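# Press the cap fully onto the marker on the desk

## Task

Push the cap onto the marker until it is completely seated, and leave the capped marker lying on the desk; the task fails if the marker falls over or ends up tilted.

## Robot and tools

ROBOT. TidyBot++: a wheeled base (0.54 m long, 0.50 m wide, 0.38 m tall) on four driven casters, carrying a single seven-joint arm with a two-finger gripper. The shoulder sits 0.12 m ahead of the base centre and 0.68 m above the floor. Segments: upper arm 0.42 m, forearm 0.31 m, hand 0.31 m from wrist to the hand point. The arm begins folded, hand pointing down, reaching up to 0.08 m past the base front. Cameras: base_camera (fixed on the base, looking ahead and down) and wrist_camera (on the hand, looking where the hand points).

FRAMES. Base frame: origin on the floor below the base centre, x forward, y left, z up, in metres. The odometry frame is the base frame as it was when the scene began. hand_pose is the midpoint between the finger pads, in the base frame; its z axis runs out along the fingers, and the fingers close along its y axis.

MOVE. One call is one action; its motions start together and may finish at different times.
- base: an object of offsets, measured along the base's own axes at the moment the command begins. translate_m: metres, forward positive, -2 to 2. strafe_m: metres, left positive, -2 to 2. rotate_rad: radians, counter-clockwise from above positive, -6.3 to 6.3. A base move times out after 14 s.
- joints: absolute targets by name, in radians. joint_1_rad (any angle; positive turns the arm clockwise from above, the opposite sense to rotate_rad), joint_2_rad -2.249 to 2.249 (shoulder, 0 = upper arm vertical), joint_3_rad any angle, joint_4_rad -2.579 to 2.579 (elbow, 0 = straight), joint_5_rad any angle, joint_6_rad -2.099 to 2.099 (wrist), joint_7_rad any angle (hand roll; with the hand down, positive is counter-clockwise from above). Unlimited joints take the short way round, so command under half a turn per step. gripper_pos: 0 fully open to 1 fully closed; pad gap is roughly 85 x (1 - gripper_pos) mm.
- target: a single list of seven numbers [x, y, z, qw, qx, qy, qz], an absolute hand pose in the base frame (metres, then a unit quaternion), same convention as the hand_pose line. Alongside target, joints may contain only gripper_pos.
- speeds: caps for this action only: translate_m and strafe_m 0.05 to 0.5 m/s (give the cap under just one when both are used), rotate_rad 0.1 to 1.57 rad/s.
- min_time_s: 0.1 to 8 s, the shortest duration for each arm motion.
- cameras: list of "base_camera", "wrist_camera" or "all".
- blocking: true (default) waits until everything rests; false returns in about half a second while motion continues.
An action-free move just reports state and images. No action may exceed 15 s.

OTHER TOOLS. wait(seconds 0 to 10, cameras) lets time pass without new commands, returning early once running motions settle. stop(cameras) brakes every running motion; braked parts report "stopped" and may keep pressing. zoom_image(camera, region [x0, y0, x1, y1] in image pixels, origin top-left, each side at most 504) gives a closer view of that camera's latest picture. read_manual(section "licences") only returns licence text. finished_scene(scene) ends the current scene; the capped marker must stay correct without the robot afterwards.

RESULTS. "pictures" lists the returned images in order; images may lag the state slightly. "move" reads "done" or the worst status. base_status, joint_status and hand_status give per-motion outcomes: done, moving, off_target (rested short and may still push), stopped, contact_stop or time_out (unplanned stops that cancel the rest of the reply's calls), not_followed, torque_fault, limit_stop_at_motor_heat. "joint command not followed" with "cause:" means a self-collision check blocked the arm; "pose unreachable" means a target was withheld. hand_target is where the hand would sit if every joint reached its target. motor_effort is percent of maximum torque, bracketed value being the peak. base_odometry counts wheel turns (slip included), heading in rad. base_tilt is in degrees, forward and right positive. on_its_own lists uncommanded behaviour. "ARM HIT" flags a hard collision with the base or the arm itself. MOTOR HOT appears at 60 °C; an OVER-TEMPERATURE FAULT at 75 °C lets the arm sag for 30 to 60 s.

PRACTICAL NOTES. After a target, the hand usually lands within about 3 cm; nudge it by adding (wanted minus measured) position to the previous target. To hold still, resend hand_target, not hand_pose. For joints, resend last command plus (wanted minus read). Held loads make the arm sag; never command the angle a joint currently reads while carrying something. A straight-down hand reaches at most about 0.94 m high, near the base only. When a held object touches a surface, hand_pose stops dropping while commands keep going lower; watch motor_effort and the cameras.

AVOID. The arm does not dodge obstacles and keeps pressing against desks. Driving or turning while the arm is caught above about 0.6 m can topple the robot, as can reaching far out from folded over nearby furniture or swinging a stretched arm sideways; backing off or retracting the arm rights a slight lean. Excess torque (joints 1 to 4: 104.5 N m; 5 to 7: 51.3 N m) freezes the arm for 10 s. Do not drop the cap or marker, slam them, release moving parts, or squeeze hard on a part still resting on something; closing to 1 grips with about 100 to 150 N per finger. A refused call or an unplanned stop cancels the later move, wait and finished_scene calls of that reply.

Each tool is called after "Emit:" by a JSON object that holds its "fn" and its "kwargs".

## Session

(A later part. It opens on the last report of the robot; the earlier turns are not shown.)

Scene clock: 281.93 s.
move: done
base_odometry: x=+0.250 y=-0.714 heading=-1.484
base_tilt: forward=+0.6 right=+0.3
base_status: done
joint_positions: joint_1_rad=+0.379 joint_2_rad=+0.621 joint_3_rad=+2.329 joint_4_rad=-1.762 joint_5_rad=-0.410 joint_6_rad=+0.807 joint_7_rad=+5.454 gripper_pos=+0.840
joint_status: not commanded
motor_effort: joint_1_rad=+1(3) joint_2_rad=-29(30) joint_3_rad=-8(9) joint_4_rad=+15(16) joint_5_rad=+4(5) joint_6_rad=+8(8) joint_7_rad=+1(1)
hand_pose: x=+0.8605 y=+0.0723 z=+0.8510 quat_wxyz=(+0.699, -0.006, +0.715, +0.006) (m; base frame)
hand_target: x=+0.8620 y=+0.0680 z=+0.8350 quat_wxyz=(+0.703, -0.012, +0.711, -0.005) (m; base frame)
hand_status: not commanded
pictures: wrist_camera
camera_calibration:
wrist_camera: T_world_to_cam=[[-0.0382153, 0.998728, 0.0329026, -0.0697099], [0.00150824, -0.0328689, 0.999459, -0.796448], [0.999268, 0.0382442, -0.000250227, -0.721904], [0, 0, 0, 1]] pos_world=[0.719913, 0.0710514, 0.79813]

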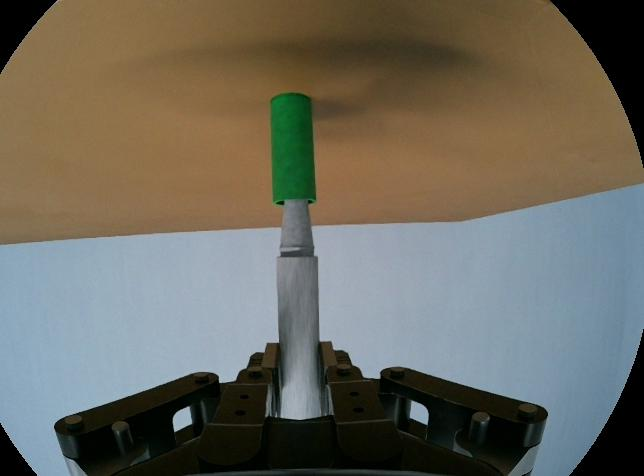

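Emit:
{"fn": "move", "kwargs": {"target": [0.862,0.069,0.823,0.703,-0.012,0.711,-0.005], "min_time_s": 1.5, "cameras": ["wrist_camera"]}}

Emit:
{"fn": "zoom_image", "kwargs": {"camera": "wrist_camera", "region": [230, 120, 370, 300]}}

Scene clock: 283.93 s.
move: done
base_odometry: x=+0.250 y=-0.714 heading=-1.484
base_tilt: forward=+0.5 right=+0.3
base_status: not commanded
joint_positions: joint_1_rad=+0.379 joint_2_rad=+0.647 joint_3_rad=+2.325 joint_4_rad=-1.775 joint_5_rad=-0.393 joint_6_rad=+0.839 joint_7_rad=+5.454 gripper_pos=+0.840
joint_status: not commanded
motor_effort: joint_1_rad=+1(2) joint_2_rad=-30(30) joint_3_rad=-8(8) joint_4_rad=+15(16) joint_5_rad=+5(5) joint_6_rad=+8(9) joint_7_rad=+0(1)
hand_pose: x=+0.8614 y=+0.0712 z=+0.8380 quat_wxyz=(+0.699, -0.006, +0.715, +0.004) (m; base frame)
hand_target: x=+0.8620 y=+0.0690 z=+0.8230 quat_wxyz=(+0.703, -0.012, +0.711, -0.005) (m; base frame)
hand_status: done (0.015 m and 1.4 deg from the pose sent, 0.028 m and 1.5 deg at the start)
pictures: wrist_camera
camera_calibration:
wrist_camera: T_world_to_cam=[[-0.0347991, 0.998952, 0.0297363, -0.0683702], [0.00360246, -0.0296287, 0.999554, -0.785606], [0.999388, 0.0348907, -0.00256763, -0.720705], [0, 0, 0, 1]] pos_world=[0.720715, 0.0701679, 0.785439]

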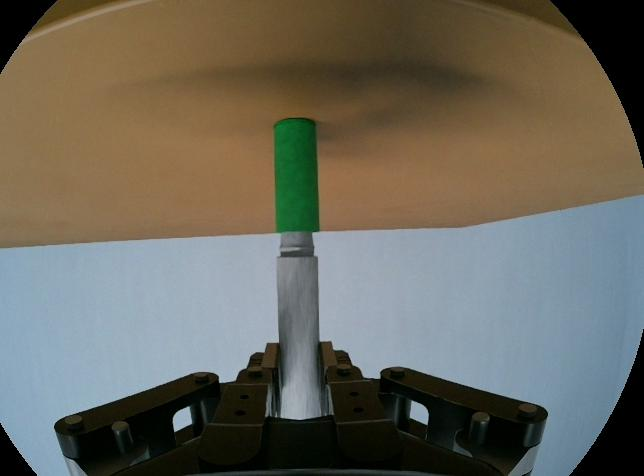

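Scaled by 2.800.

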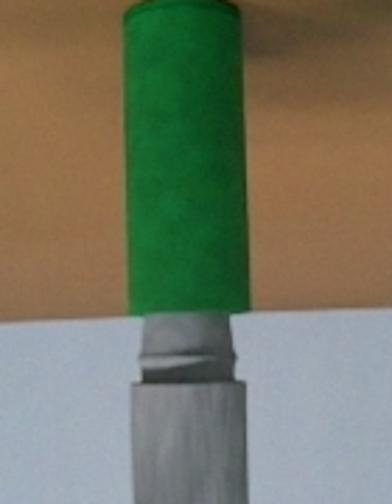

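Great alignment nearly. Strafe small.

Emit:
{"fn": "move", "kwargs": {"base": {"strafe_m":0.001}, "target": [0.862,0.070,0.809,0.700,-0.011,0.714,-0.003], "min_time_s": 1.5, "cameras": ["wrist_camera"]}}

Emit:
{"fn": "zoom_image", "kwargs": {"camera": "wrist_camera", "region": [230, 140, 370, 320]}}

Scene clock: 286.03 s.
move: done
base_odometry: x=+0.251 y=-0.714 heading=-1.484
base_tilt: forward=+0.5 right=+0.3
base_status: done
joint_positions: joint_1_rad=+0.380 joint_2_rad=+0.669 joint_3_rad=+2.317 joint_4_rad=-1.784 joint_5_rad=-0.379 joint_6_rad=+0.867 joint_7_rad=+5.454 gripper_pos=+0.840
joint_status: not commanded
motor_effort: joint_1_rad=+1(3) joint_2_rad=-30(30) joint_3_rad=-8(9) joint_4_rad=+14(16) joint_5_rad=+4(5) joint_6_rad=+8(9) joint_7_rad=+0(1)
hand_pose: x=+0.8619 y=+0.0717 z=+0.8293 quat_wxyz=(+0.699, -0.006, +0.715, +0.004) (m; base frame)
hand_target: x=+0.8620 y=+0.0700 z=+0.8090 quat_wxyz=(+0.700, -0.011, +0.714, -0.003) (m; base frame)
hand_status: done (0.020 m and 1.0 deg from the pose sent, 0.029 m and 1.0 deg at the start)
pictures: wrist_camera
camera_calibration:
wrist_camera: T_world_to_cam=[[-0.0339275, 0.998948, 0.0308665, -0.0703937], [0.00200855, -0.0308161, 0.999523, -0.775423], [0.999422, 0.0339733, -0.000960923, -0.722563], [0, 0, 0, 1]] pos_world=[0.721315, 0.0709719, 0.776532]

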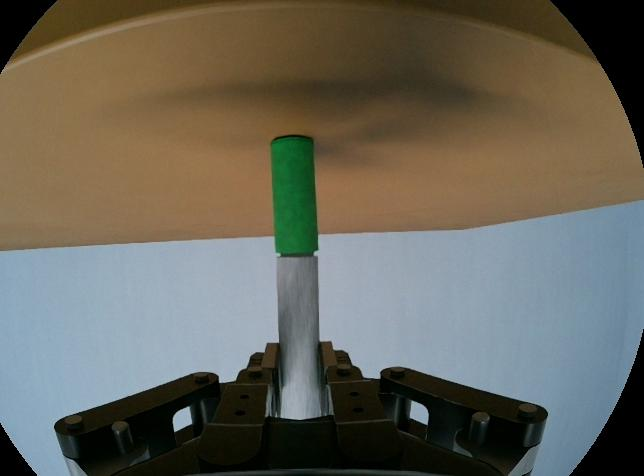

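Scaled by 2.800.

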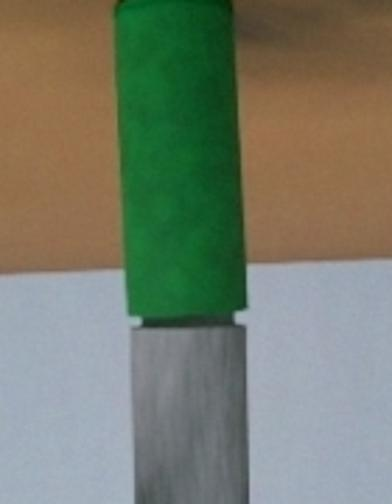

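Emit:
{"fn": "move", "kwargs": {"target": [0.862,0.070,0.79,0.697,-0.010,0.717,0], "min_time_s": 1.5}}

Emit:
{"fn": "move", "kwargs": {"target": [0.862,0.070,0.772,0.695,-0.010,0.719,0], "min_time_s": 1.5, "cameras": ["wrist_camera"]}}

Emit:
{"fn": "zoom_image", "kwargs": {"camera": "wrist_camera", "region": [230, 140, 370, 320]}}

Scene clock: 288.13 s.
move: done
base_odometry: x=+0.251 y=-0.714 heading=-1.484
base_tilt: forward=+0.6 right=+0.3
base_status: not commanded
joint_positions: joint_1_rad=+0.382 joint_2_rad=+0.698 joint_3_rad=+2.295 joint_4_rad=-1.792 joint_5_rad=-0.348 joint_6_rad=+0.919 joint_7_rad=+5.454 gripper_pos=+0.840
joint_status: not commanded
motor_effort: joint_1_rad=+1(2) joint_2_rad=-27(29) joint_3_rad=-8(8) joint_4_rad=+12(14) joint_5_rad=+4(5) joint_6_rad=+5(8) joint_7_rad=+0(1)
hand_pose: x=+0.8623 y=+0.0749 z=+0.8284 quat_wxyz=(+0.709, -0.005, +0.706, +0.005) (m; base frame)
hand_target: x=+0.8620 y=+0.0700 z=+0.7900 quat_wxyz=(+0.697, -0.010, +0.717, +0.000) (m; base frame)
hand_status: done (0.039 m and 2.0 deg from the pose sent, 0.039 m and 0.8 deg at the start)
pictures: none

Scene clock: 289.93 s.
move: done
base_odometry: x=+0.251 y=-0.714 heading=-1.484
base_tilt: forward=+0.5 right=+0.3
base_status: not commanded
joint_positions: joint_1_rad=+0.385 joint_2_rad=+0.727 joint_3_rad=+2.279 joint_4_rad=-1.798 joint_5_rad=-0.317 joint_6_rad=+0.970 joint_7_rad=+5.454 gripper_pos=+0.840
joint_status: not commanded
motor_effort: joint_1_rad=+0(1) joint_2_rad=-25(27) joint_3_rad=-7(8) joint_4_rad=+11(12) joint_5_rad=+3(4) joint_6_rad=+4(6) joint_7_rad=+0(1)
hand_pose: x=+0.8630 y=+0.0748 z=+0.8273 quat_wxyz=(+0.718, -0.003, +0.696, +0.004) (m; base frame)
hand_target: x=+0.8620 y=+0.0700 z=+0.7720 quat_wxyz=(+0.695, -0.010, +0.719, +0.000) (m; base frame)
hand_status: done (0.055 m and 3.8 deg from the pose sent, 0.057 m and 2.3 deg at the start)
pictures: wrist_camera
camera_calibration:
wrist_camera: T_world_to_cam=[[-0.0316868, 0.998948, 0.0331605, -0.0771654], [-0.0513914, -0.0347616, 0.998073, -0.725731], [0.998176, 0.0299216, 0.0524388, -0.76645], [0, 0, 0, 1]] pos_world=[0.725311, 0.07479, 0.767084]

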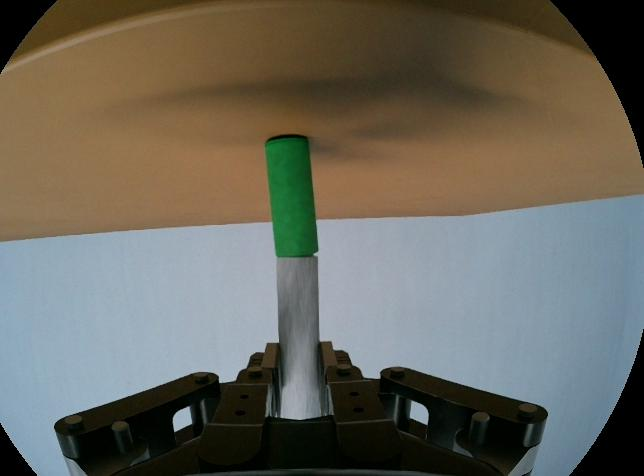

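Scaled by 2.800.

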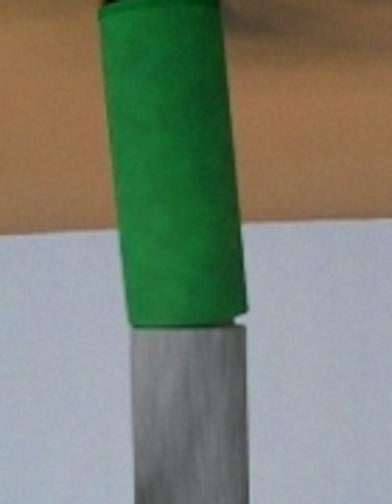

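Emit:
{"fn": "move", "kwargs": {"base": {"strafe_m":-0.005}, "target": [0.862,0.068,0.755,0.680,-0.010,0.733,0], "min_time_s": 1.5, "cameras": ["wrist_camera"]}}

Emit:
{"fn": "zoom_image", "kwargs": {"camera": "wrist_camera", "region": [230, 140, 370, 320]}}

Scene clock: 292.03 s.
move: done
base_odometry: x=+0.246 y=-0.714 heading=-1.484
base_tilt: forward=+0.5 right=+0.3
base_status: done
joint_positions: joint_1_rad=+0.387 joint_2_rad=+0.730 joint_3_rad=+2.276 joint_4_rad=-1.801 joint_5_rad=-0.316 joint_6_rad=+0.971 joint_7_rad=+5.454 gripper_pos=+0.840
joint_status: not commanded
motor_effort: joint_1_rad=+1(3) joint_2_rad=-24(27) joint_3_rad=-7(8) joint_4_rad=+10(12) joint_5_rad=+2(4) joint_6_rad=+4(6) joint_7_rad=+1(1)
hand_pose: x=+0.8626 y=+0.0754 z=+0.8254 quat_wxyz=(+0.717, -0.003, +0.697, +0.005) (m; base frame)
hand_target: x=+0.8620 y=+0.0680 z=+0.7550 quat_wxyz=(+0.680, -0.010, +0.733, +0.000) (m; base frame)
hand_status: done (0.071 m and 6.0 deg from the pose sent, 0.073 m and 6.2 deg at the start)
pictures: wrist_camera
camera_calibration:
wrist_camera: T_world_to_cam=[[-0.0338664, 0.998811, 0.0350611, -0.0774859], [-0.0487628, -0.0366908, 0.998136, -0.726064], [0.998236, 0.0320936, 0.0499474, -0.764187], [0, 0, 0, 1]] pos_world=[0.72481, 0.0752794, 0.765596]

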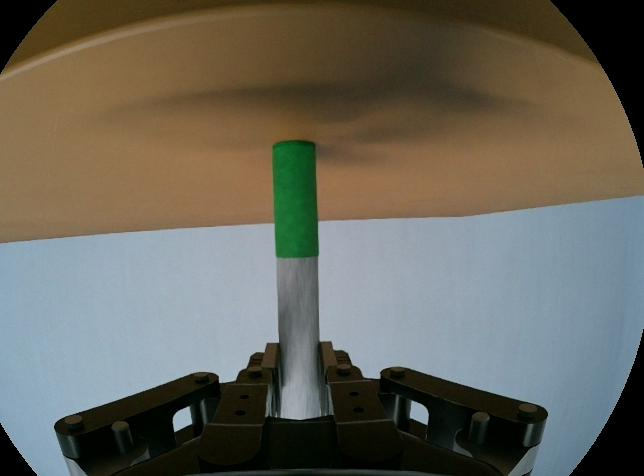

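Scaled by 2.800.

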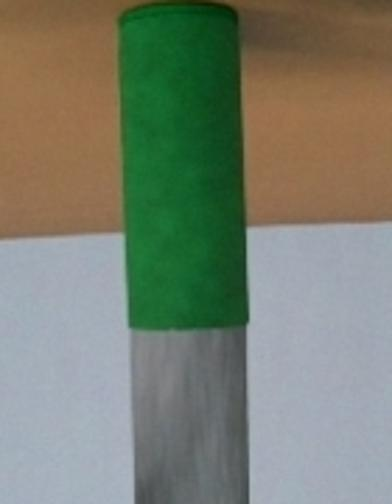

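Emit:
{"fn": "move", "kwargs": {"target": [0.862,0.068,0.732,0.678,-0.010,0.735,0], "min_time_s": 1.5}}

Emit:
{"fn": "move", "kwargs": {"target": [0.862,0.068,0.712,0.678,-0.010,0.735,0], "min_time_s": 1.5, "cameras": ["wrist_camera"]}}

Emit:
{"fn": "zoom_image", "kwargs": {"camera": "wrist_camera", "region": [230, 140, 370, 320]}}

Scene clock: 294.10 s.
move: off_target
base_odometry: x=+0.246 y=-0.714 heading=-1.484
base_tilt: forward=+0.5 right=+0.3
base_status: not commanded
joint_positions: joint_1_rad=+0.387 joint_2_rad=+0.759 joint_3_rad=+2.262 joint_4_rad=-1.801 joint_5_rad=-0.289 joint_6_rad=+1.018 joint_7_rad=+5.458 gripper_pos=+0.840
joint_status: not commanded
motor_effort: joint_1_rad=+1(2) joint_2_rad=-19(23) joint_3_rad=-5(7) joint_4_rad=+8(10) joint_5_rad=+0(2) joint_6_rad=+1(4) joint_7_rad=+0(1)
hand_pose: x=+0.8644 y=+0.0756 z=+0.8250 quat_wxyz=(+0.726, +0.000, +0.687, +0.004) (m; base frame)
hand_target: x=+0.8620 y=+0.0680 z=+0.7320 quat_wxyz=(+0.678, -0.010, +0.735, +0.000) (m; base frame)
hand_status: off_target (0.093 m and 7.9 deg from the pose sent, 0.094 m and 6.3 deg at the start)
pictures: none

Scene clock: 295.90 s.
move: off_target
base_odometry: x=+0.246 y=-0.714 heading=-1.484
base_tilt: forward=+0.5 right=+0.3
base_status: not commanded
joint_positions: joint_1_rad=+0.390 joint_2_rad=+0.803 joint_3_rad=+2.239 joint_4_rad=-1.803 joint_5_rad=-0.243 joint_6_rad=+1.080 joint_7_rad=+5.473 gripper_pos=+0.840
joint_status: not commanded
motor_effort: joint_1_rad=+0(2) joint_2_rad=-18(20) joint_3_rad=-5(5) joint_4_rad=+5(8) joint_5_rad=-2(2) joint_6_rad=-2(3) joint_7_rad=+1(1)
hand_pose: x=+0.8660 y=+0.0778 z=+0.8232 quat_wxyz=(+0.739, -0.002, +0.674, +0.002) (m; base frame)
hand_target: x=+0.8620 y=+0.0680 z=+0.7120 quat_wxyz=(+0.678, -0.010, +0.735, +0.000) (m; base frame)
hand_status: off_target (0.112 m and 9.9 deg from the pose sent, 0.113 m and 7.9 deg at the start)
pictures: wrist_camera
camera_calibration:
wrist_camera: T_world_to_cam=[[-0.0291666, 0.999129, 0.0298314, -0.0794028], [-0.111397, -0.0329072, 0.993231, -0.665636], [0.993348, 0.025646, 0.11226, -0.814204], [0, 0, 0, 1]] pos_world=[0.732322, 0.0783105, 0.754901]

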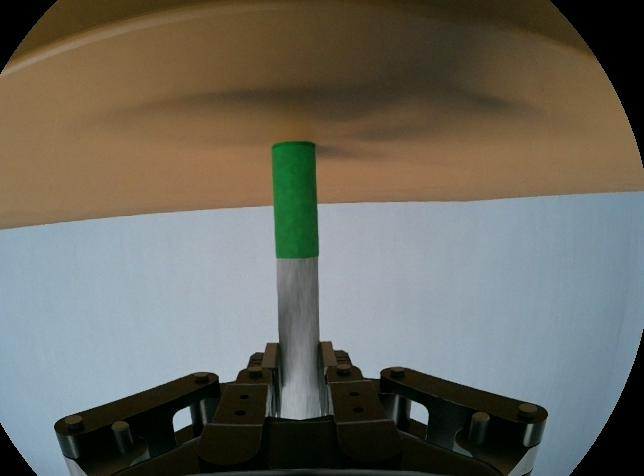

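Scaled by 2.800.

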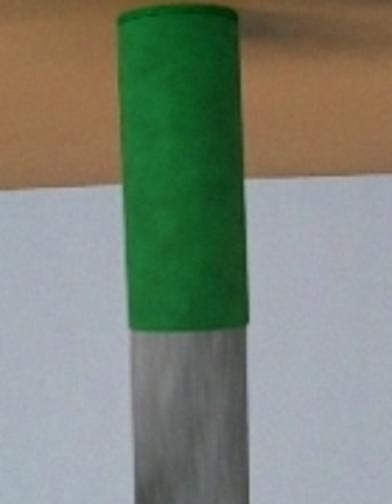

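Emit:
{"fn": "move", "kwargs": {"target": [0.862,0.068,0.80,0.704,-0.010,0.710,0], "min_time_s": 2}}

Emit:
{"fn": "move", "kwargs": {"target": [0.862,0.068,0.826,0.704,-0.010,0.710,0], "min_time_s": 1.5, "cameras": ["wrist_camera"]}}

Emit:
{"fn": "zoom_image", "kwargs": {"camera": "wrist_camera", "region": [230, 140, 370, 320]}}

Scene clock: 298.40 s.
move: done
base_odometry: x=+0.246 y=-0.714 heading=-1.484
base_tilt: forward=+0.6 right=+0.3
base_status: not commanded
joint_positions: joint_1_rad=+0.398 joint_2_rad=+0.784 joint_3_rad=+2.239 joint_4_rad=-1.803 joint_5_rad=-0.255 joint_6_rad=+1.040 joint_7_rad=+5.473 gripper_pos=+0.840
joint_status: not commanded
motor_effort: joint_1_rad=+0(2) joint_2_rad=-27(27) joint_3_rad=-9(9) joint_4_rad=+10(10) joint_5_rad=+4(4) joint_6_rad=+4(5) joint_7_rad=+0(1)
hand_pose: x=+0.8650 y=+0.0785 z=+0.8249 quat_wxyz=(+0.732, -0.007, +0.681, +0.005) (m; base frame)
hand_target: x=+0.8620 y=+0.0680 z=+0.8000 quat_wxyz=(+0.704, -0.010, +0.710, +0.000) (m; base frame)
hand_status: done (0.027 m and 4.7 deg from the pose sent, 0.026 m and 5.8 deg at the start)
pictures: none

Scene clock: 300.20 s.
move: done
base_odometry: x=+0.246 y=-0.714 heading=-1.484
base_tilt: forward=+0.6 right=+0.3
base_status: not commanded
joint_positions: joint_1_rad=+0.398 joint_2_rad=+0.736 joint_3_rad=+2.258 joint_4_rad=-1.802 joint_5_rad=-0.299 joint_6_rad=+0.960 joint_7_rad=+5.473 gripper_pos=+0.840
joint_status: not commanded
motor_effort: joint_1_rad=+1(2) joint_2_rad=-28(29) joint_3_rad=-9(9) joint_4_rad=+12(13) joint_5_rad=+4(5) joint_6_rad=+6(7) joint_7_rad=+1(1)
hand_pose: x=+0.8618 y=+0.0814 z=+0.8257 quat_wxyz=(+0.717, -0.016, +0.697, +0.007) (m; base frame)
hand_target: x=+0.8620 y=+0.0680 z=+0.8260 quat_wxyz=(+0.704, -0.010, +0.710, +0.000) (m; base frame)
hand_status: done (0.013 m and 2.4 deg from the pose sent, 0.011 m and 4.7 deg at the start)
pictures: wrist_camera
camera_calibration:
wrist_camera: T_world_to_cam=[[-0.0542777, 0.99835, 0.0187435, -0.0523103], [-0.048185, -0.021368, 0.99861, -0.728382], [0.997363, 0.0532991, 0.0492653, -0.764054], [0, 0, 0, 1]] pos_world=[0.724103, 0.0773834, 0.765991]

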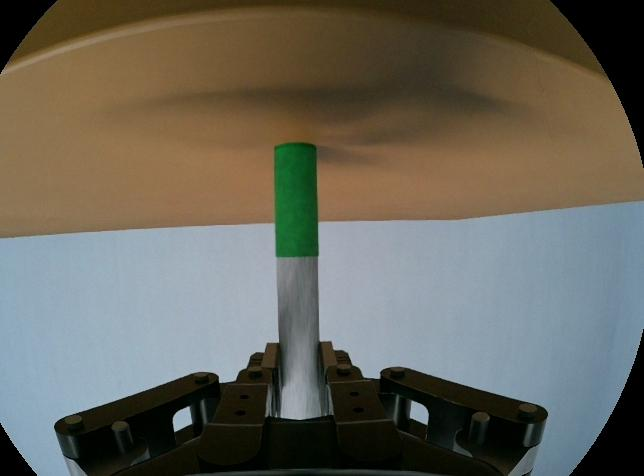

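Scaled by 2.800.

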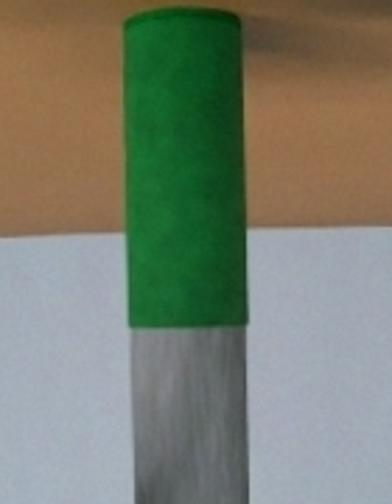

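Emit:
{"fn": "move", "kwargs": {"target": [0.862,0.066,0.828,0.692,-0.006,0.722,0], "min_time_s": 1.5}}

Emit:
{"fn": "move", "kwargs": {"joints": {"gripper_pos":0.74}, "cameras": ["wrist_camera"]}}

Scene clock: 302.30 s.
move: done
base_odometry: x=+0.246 y=-0.714 heading=-1.484
base_tilt: forward=+0.5 right=+0.3
base_status: not commanded
joint_positions: joint_1_rad=+0.398 joint_2_rad=+0.696 joint_3_rad=+2.292 joint_4_rad=-1.789 joint_5_rad=-0.351 joint_6_rad=+0.897 joint_7_rad=+5.473 gripper_pos=+0.840
joint_status: not commanded
motor_effort: joint_1_rad=+1(2) joint_2_rad=-28(29) joint_3_rad=-8(9) joint_4_rad=+13(13) joint_5_rad=+4(5) joint_6_rad=+6(8) joint_7_rad=+0(1)
hand_pose: x=+0.8632 y=+0.0684 z=+0.8264 quat_wxyz=(+0.704, -0.010, +0.710, -0.001) (m; base frame)
hand_target: x=+0.8620 y=+0.0660 z=+0.8280 quat_wxyz=(+0.692, -0.006, +0.722, +0.000) (m; base frame)
hand_status: done (0.003 m and 2.0 deg from the pose sent, 0.016 m and 4.3 deg at the start)
pictures: none

Scene clock: 303.10 s.
move: done
base_odometry: x=+0.246 y=-0.714 heading=-1.484
base_tilt: forward=+0.5 right=+0.3
base_status: not commanded
joint_positions: joint_1_rad=+0.398 joint_2_rad=+0.695 joint_3_rad=+2.297 joint_4_rad=-1.789 joint_5_rad=-0.358 joint_6_rad=+0.888 joint_7_rad=+5.473 gripper_pos=+0.740
joint_status: all done
motor_effort: joint_1_rad=+1(2) joint_2_rad=-30(31) joint_3_rad=-9(9) joint_4_rad=+14(14) joint_5_rad=+5(5) joint_6_rad=+8(9) joint_7_rad=+1(1)
hand_pose: x=+0.8637 y=+0.0664 z=+0.8219 quat_wxyz=(+0.700, -0.009, +0.714, -0.001) (m; base frame)
hand_target: x=+0.8620 y=+0.0660 z=+0.8280 quat_wxyz=(+0.692, -0.006, +0.722, +0.000) (m; base frame)
hand_status: not commanded
pictures: wrist_camera
camera_calibration:
wrist_camera: T_world_to_cam=[[-0.0312383, 0.999334, 0.0188746, -0.057268], [0.000112494, -0.0188803, 0.999822, -0.767629], [0.999512, 0.0312348, 0.000477369, -0.725172], [0, 0, 0, 1]] pos_world=[0.723115, 0.0653875, 0.768919]

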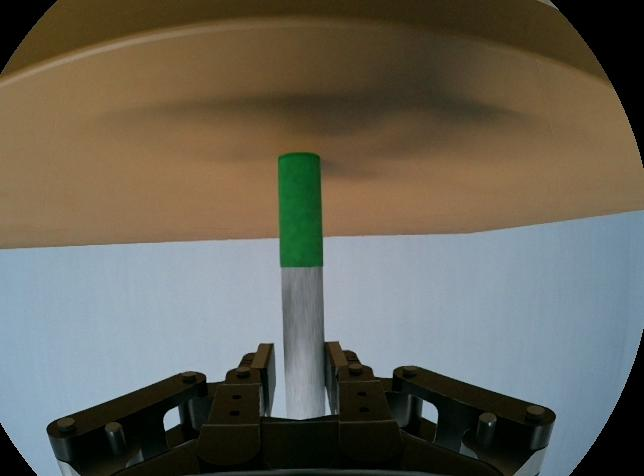

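Emit:
{"fn": "move", "kwargs": {"joints": {"gripper_pos":0.3}}}

Emit:
{"fn": "move", "kwargs": {"base": {"translate_m":-0.15}, "speeds": {"translate_m":0.08}}}

Emit:
{"fn": "wait", "kwargs": {"seconds": 1, "cameras": ["wrist_camera"]}}

Emit:
{"fn": "zoom_image", "kwargs": {"camera": "wrist_camera", "region": [230, 140, 370, 320]}}

Scene clock: 304.10 s.
move: done
base_odometry: x=+0.246 y=-0.714 heading=-1.484
base_tilt: forward=+0.6 right=+0.3
base_status: not commanded
joint_positions: joint_1_rad=+0.398 joint_2_rad=+0.695 joint_3_rad=+2.297 joint_4_rad=-1.789 joint_5_rad=-0.358 joint_6_rad=+0.888 joint_7_rad=+5.473 gripper_pos=+0.300
joint_status: all done
motor_effort: joint_1_rad=+1(1) joint_2_rad=-30(30) joint_3_rad=-8(9) joint_4_rad=+14(14) joint_5_rad=+5(5) joint_6_rad=+8(8) joint_7_rad=+1(1)
hand_pose: x=+0.8637 y=+0.0664 z=+0.8219 quat_wxyz=(+0.700, -0.009, +0.714, -0.001) (m; base frame)
hand_target: x=+0.8620 y=+0.0660 z=+0.8280 quat_wxyz=(+0.692, -0.006, +0.722, +0.000) (m; base frame)
hand_status: not commanded
pictures: none

Scene clock: 306.53 s.
move: done
base_odometry: x=+0.233 y=-0.565 heading=-1.484
base_tilt: forward=+0.5 right=+0.3
base_status: done
joint_positions: joint_1_rad=+0.398 joint_2_rad=+0.695 joint_3_rad=+2.298 joint_4_rad=-1.789 joint_5_rad=-0.359 joint_6_rad=+0.887 joint_7_rad=+5.473 gripper_pos=+0.300
joint_status: not commanded
motor_effort: joint_1_rad=+1(2) joint_2_rad=-30(32) joint_3_rad=-9(9) joint_4_rad=+14(15) joint_5_rad=+5(5) joint_6_rad=+8(9) joint_7_rad=+0(1)
hand_pose: x=+0.8637 y=+0.0659 z=+0.8221 quat_wxyz=(+0.700, -0.009, +0.714, -0.002) (m; base frame)
hand_target: x=+0.8620 y=+0.0660 z=+0.8280 quat_wxyz=(+0.692, -0.006, +0.722, +0.000) (m; base frame)
hand_status: not commanded
pictures: none

Scene clock: 307.53 s.
base_odometry: x=+0.233 y=-0.565 heading=-1.484
base_tilt: forward=+0.5 right=+0.3
base_status: done
joint_positions: joint_1_rad=+0.398 joint_2_rad=+0.695 joint_3_rad=+2.298 joint_4_rad=-1.789 joint_5_rad=-0.359 joint_6_rad=+0.887 joint_7_rad=+5.473 gripper_pos=+0.300
joint_status: not commanded
motor_effort: joint_1_rad=+1(2) joint_2_rad=-30(32) joint_3_rad=-9(9) joint_4_rad=+14(15) joint_5_rad=+5(5) joint_6_rad=+8(9) joint_7_rad=+1(1)
hand_pose: x=+0.8637 y=+0.0659 z=+0.8221 quat_wxyz=(+0.700, -0.009, +0.714, -0.002) (m; base frame)
hand_target: x=+0.8620 y=+0.0660 z=+0.8280 quat_wxyz=(+0.692, -0.006, +0.722, +0.000) (m; base frame)
hand_status: not commanded
wait: 1.00 s; at rest by 0.27 s
pictures: wrist_camera
camera_calibration:
wrist_camera: T_world_to_cam=[[-0.0305522, 0.999368, 0.0181587, -0.0568184], [-0.000118285, -0.0181708, 0.999835, -0.767624], [0.999533, 0.030545, 0.000673369, -0.725381], [0, 0, 0, 1]] pos_world=[0.723216, 0.0649909, 0.769018]

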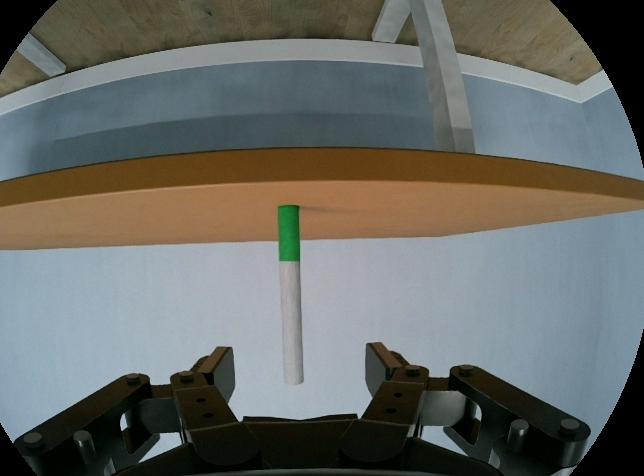

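Scaled by 2.800.

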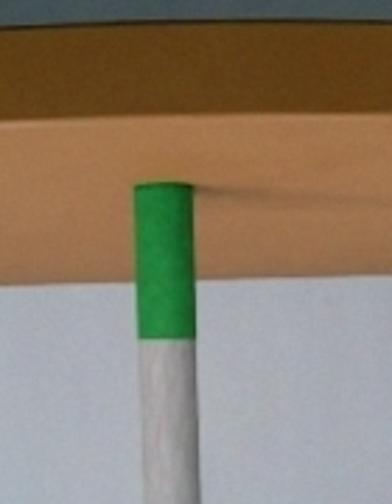

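Capped and standing.

Emit:
{"fn": "finished_scene", "kwargs": {"scene": 3}}

The scene is finished: the task was done.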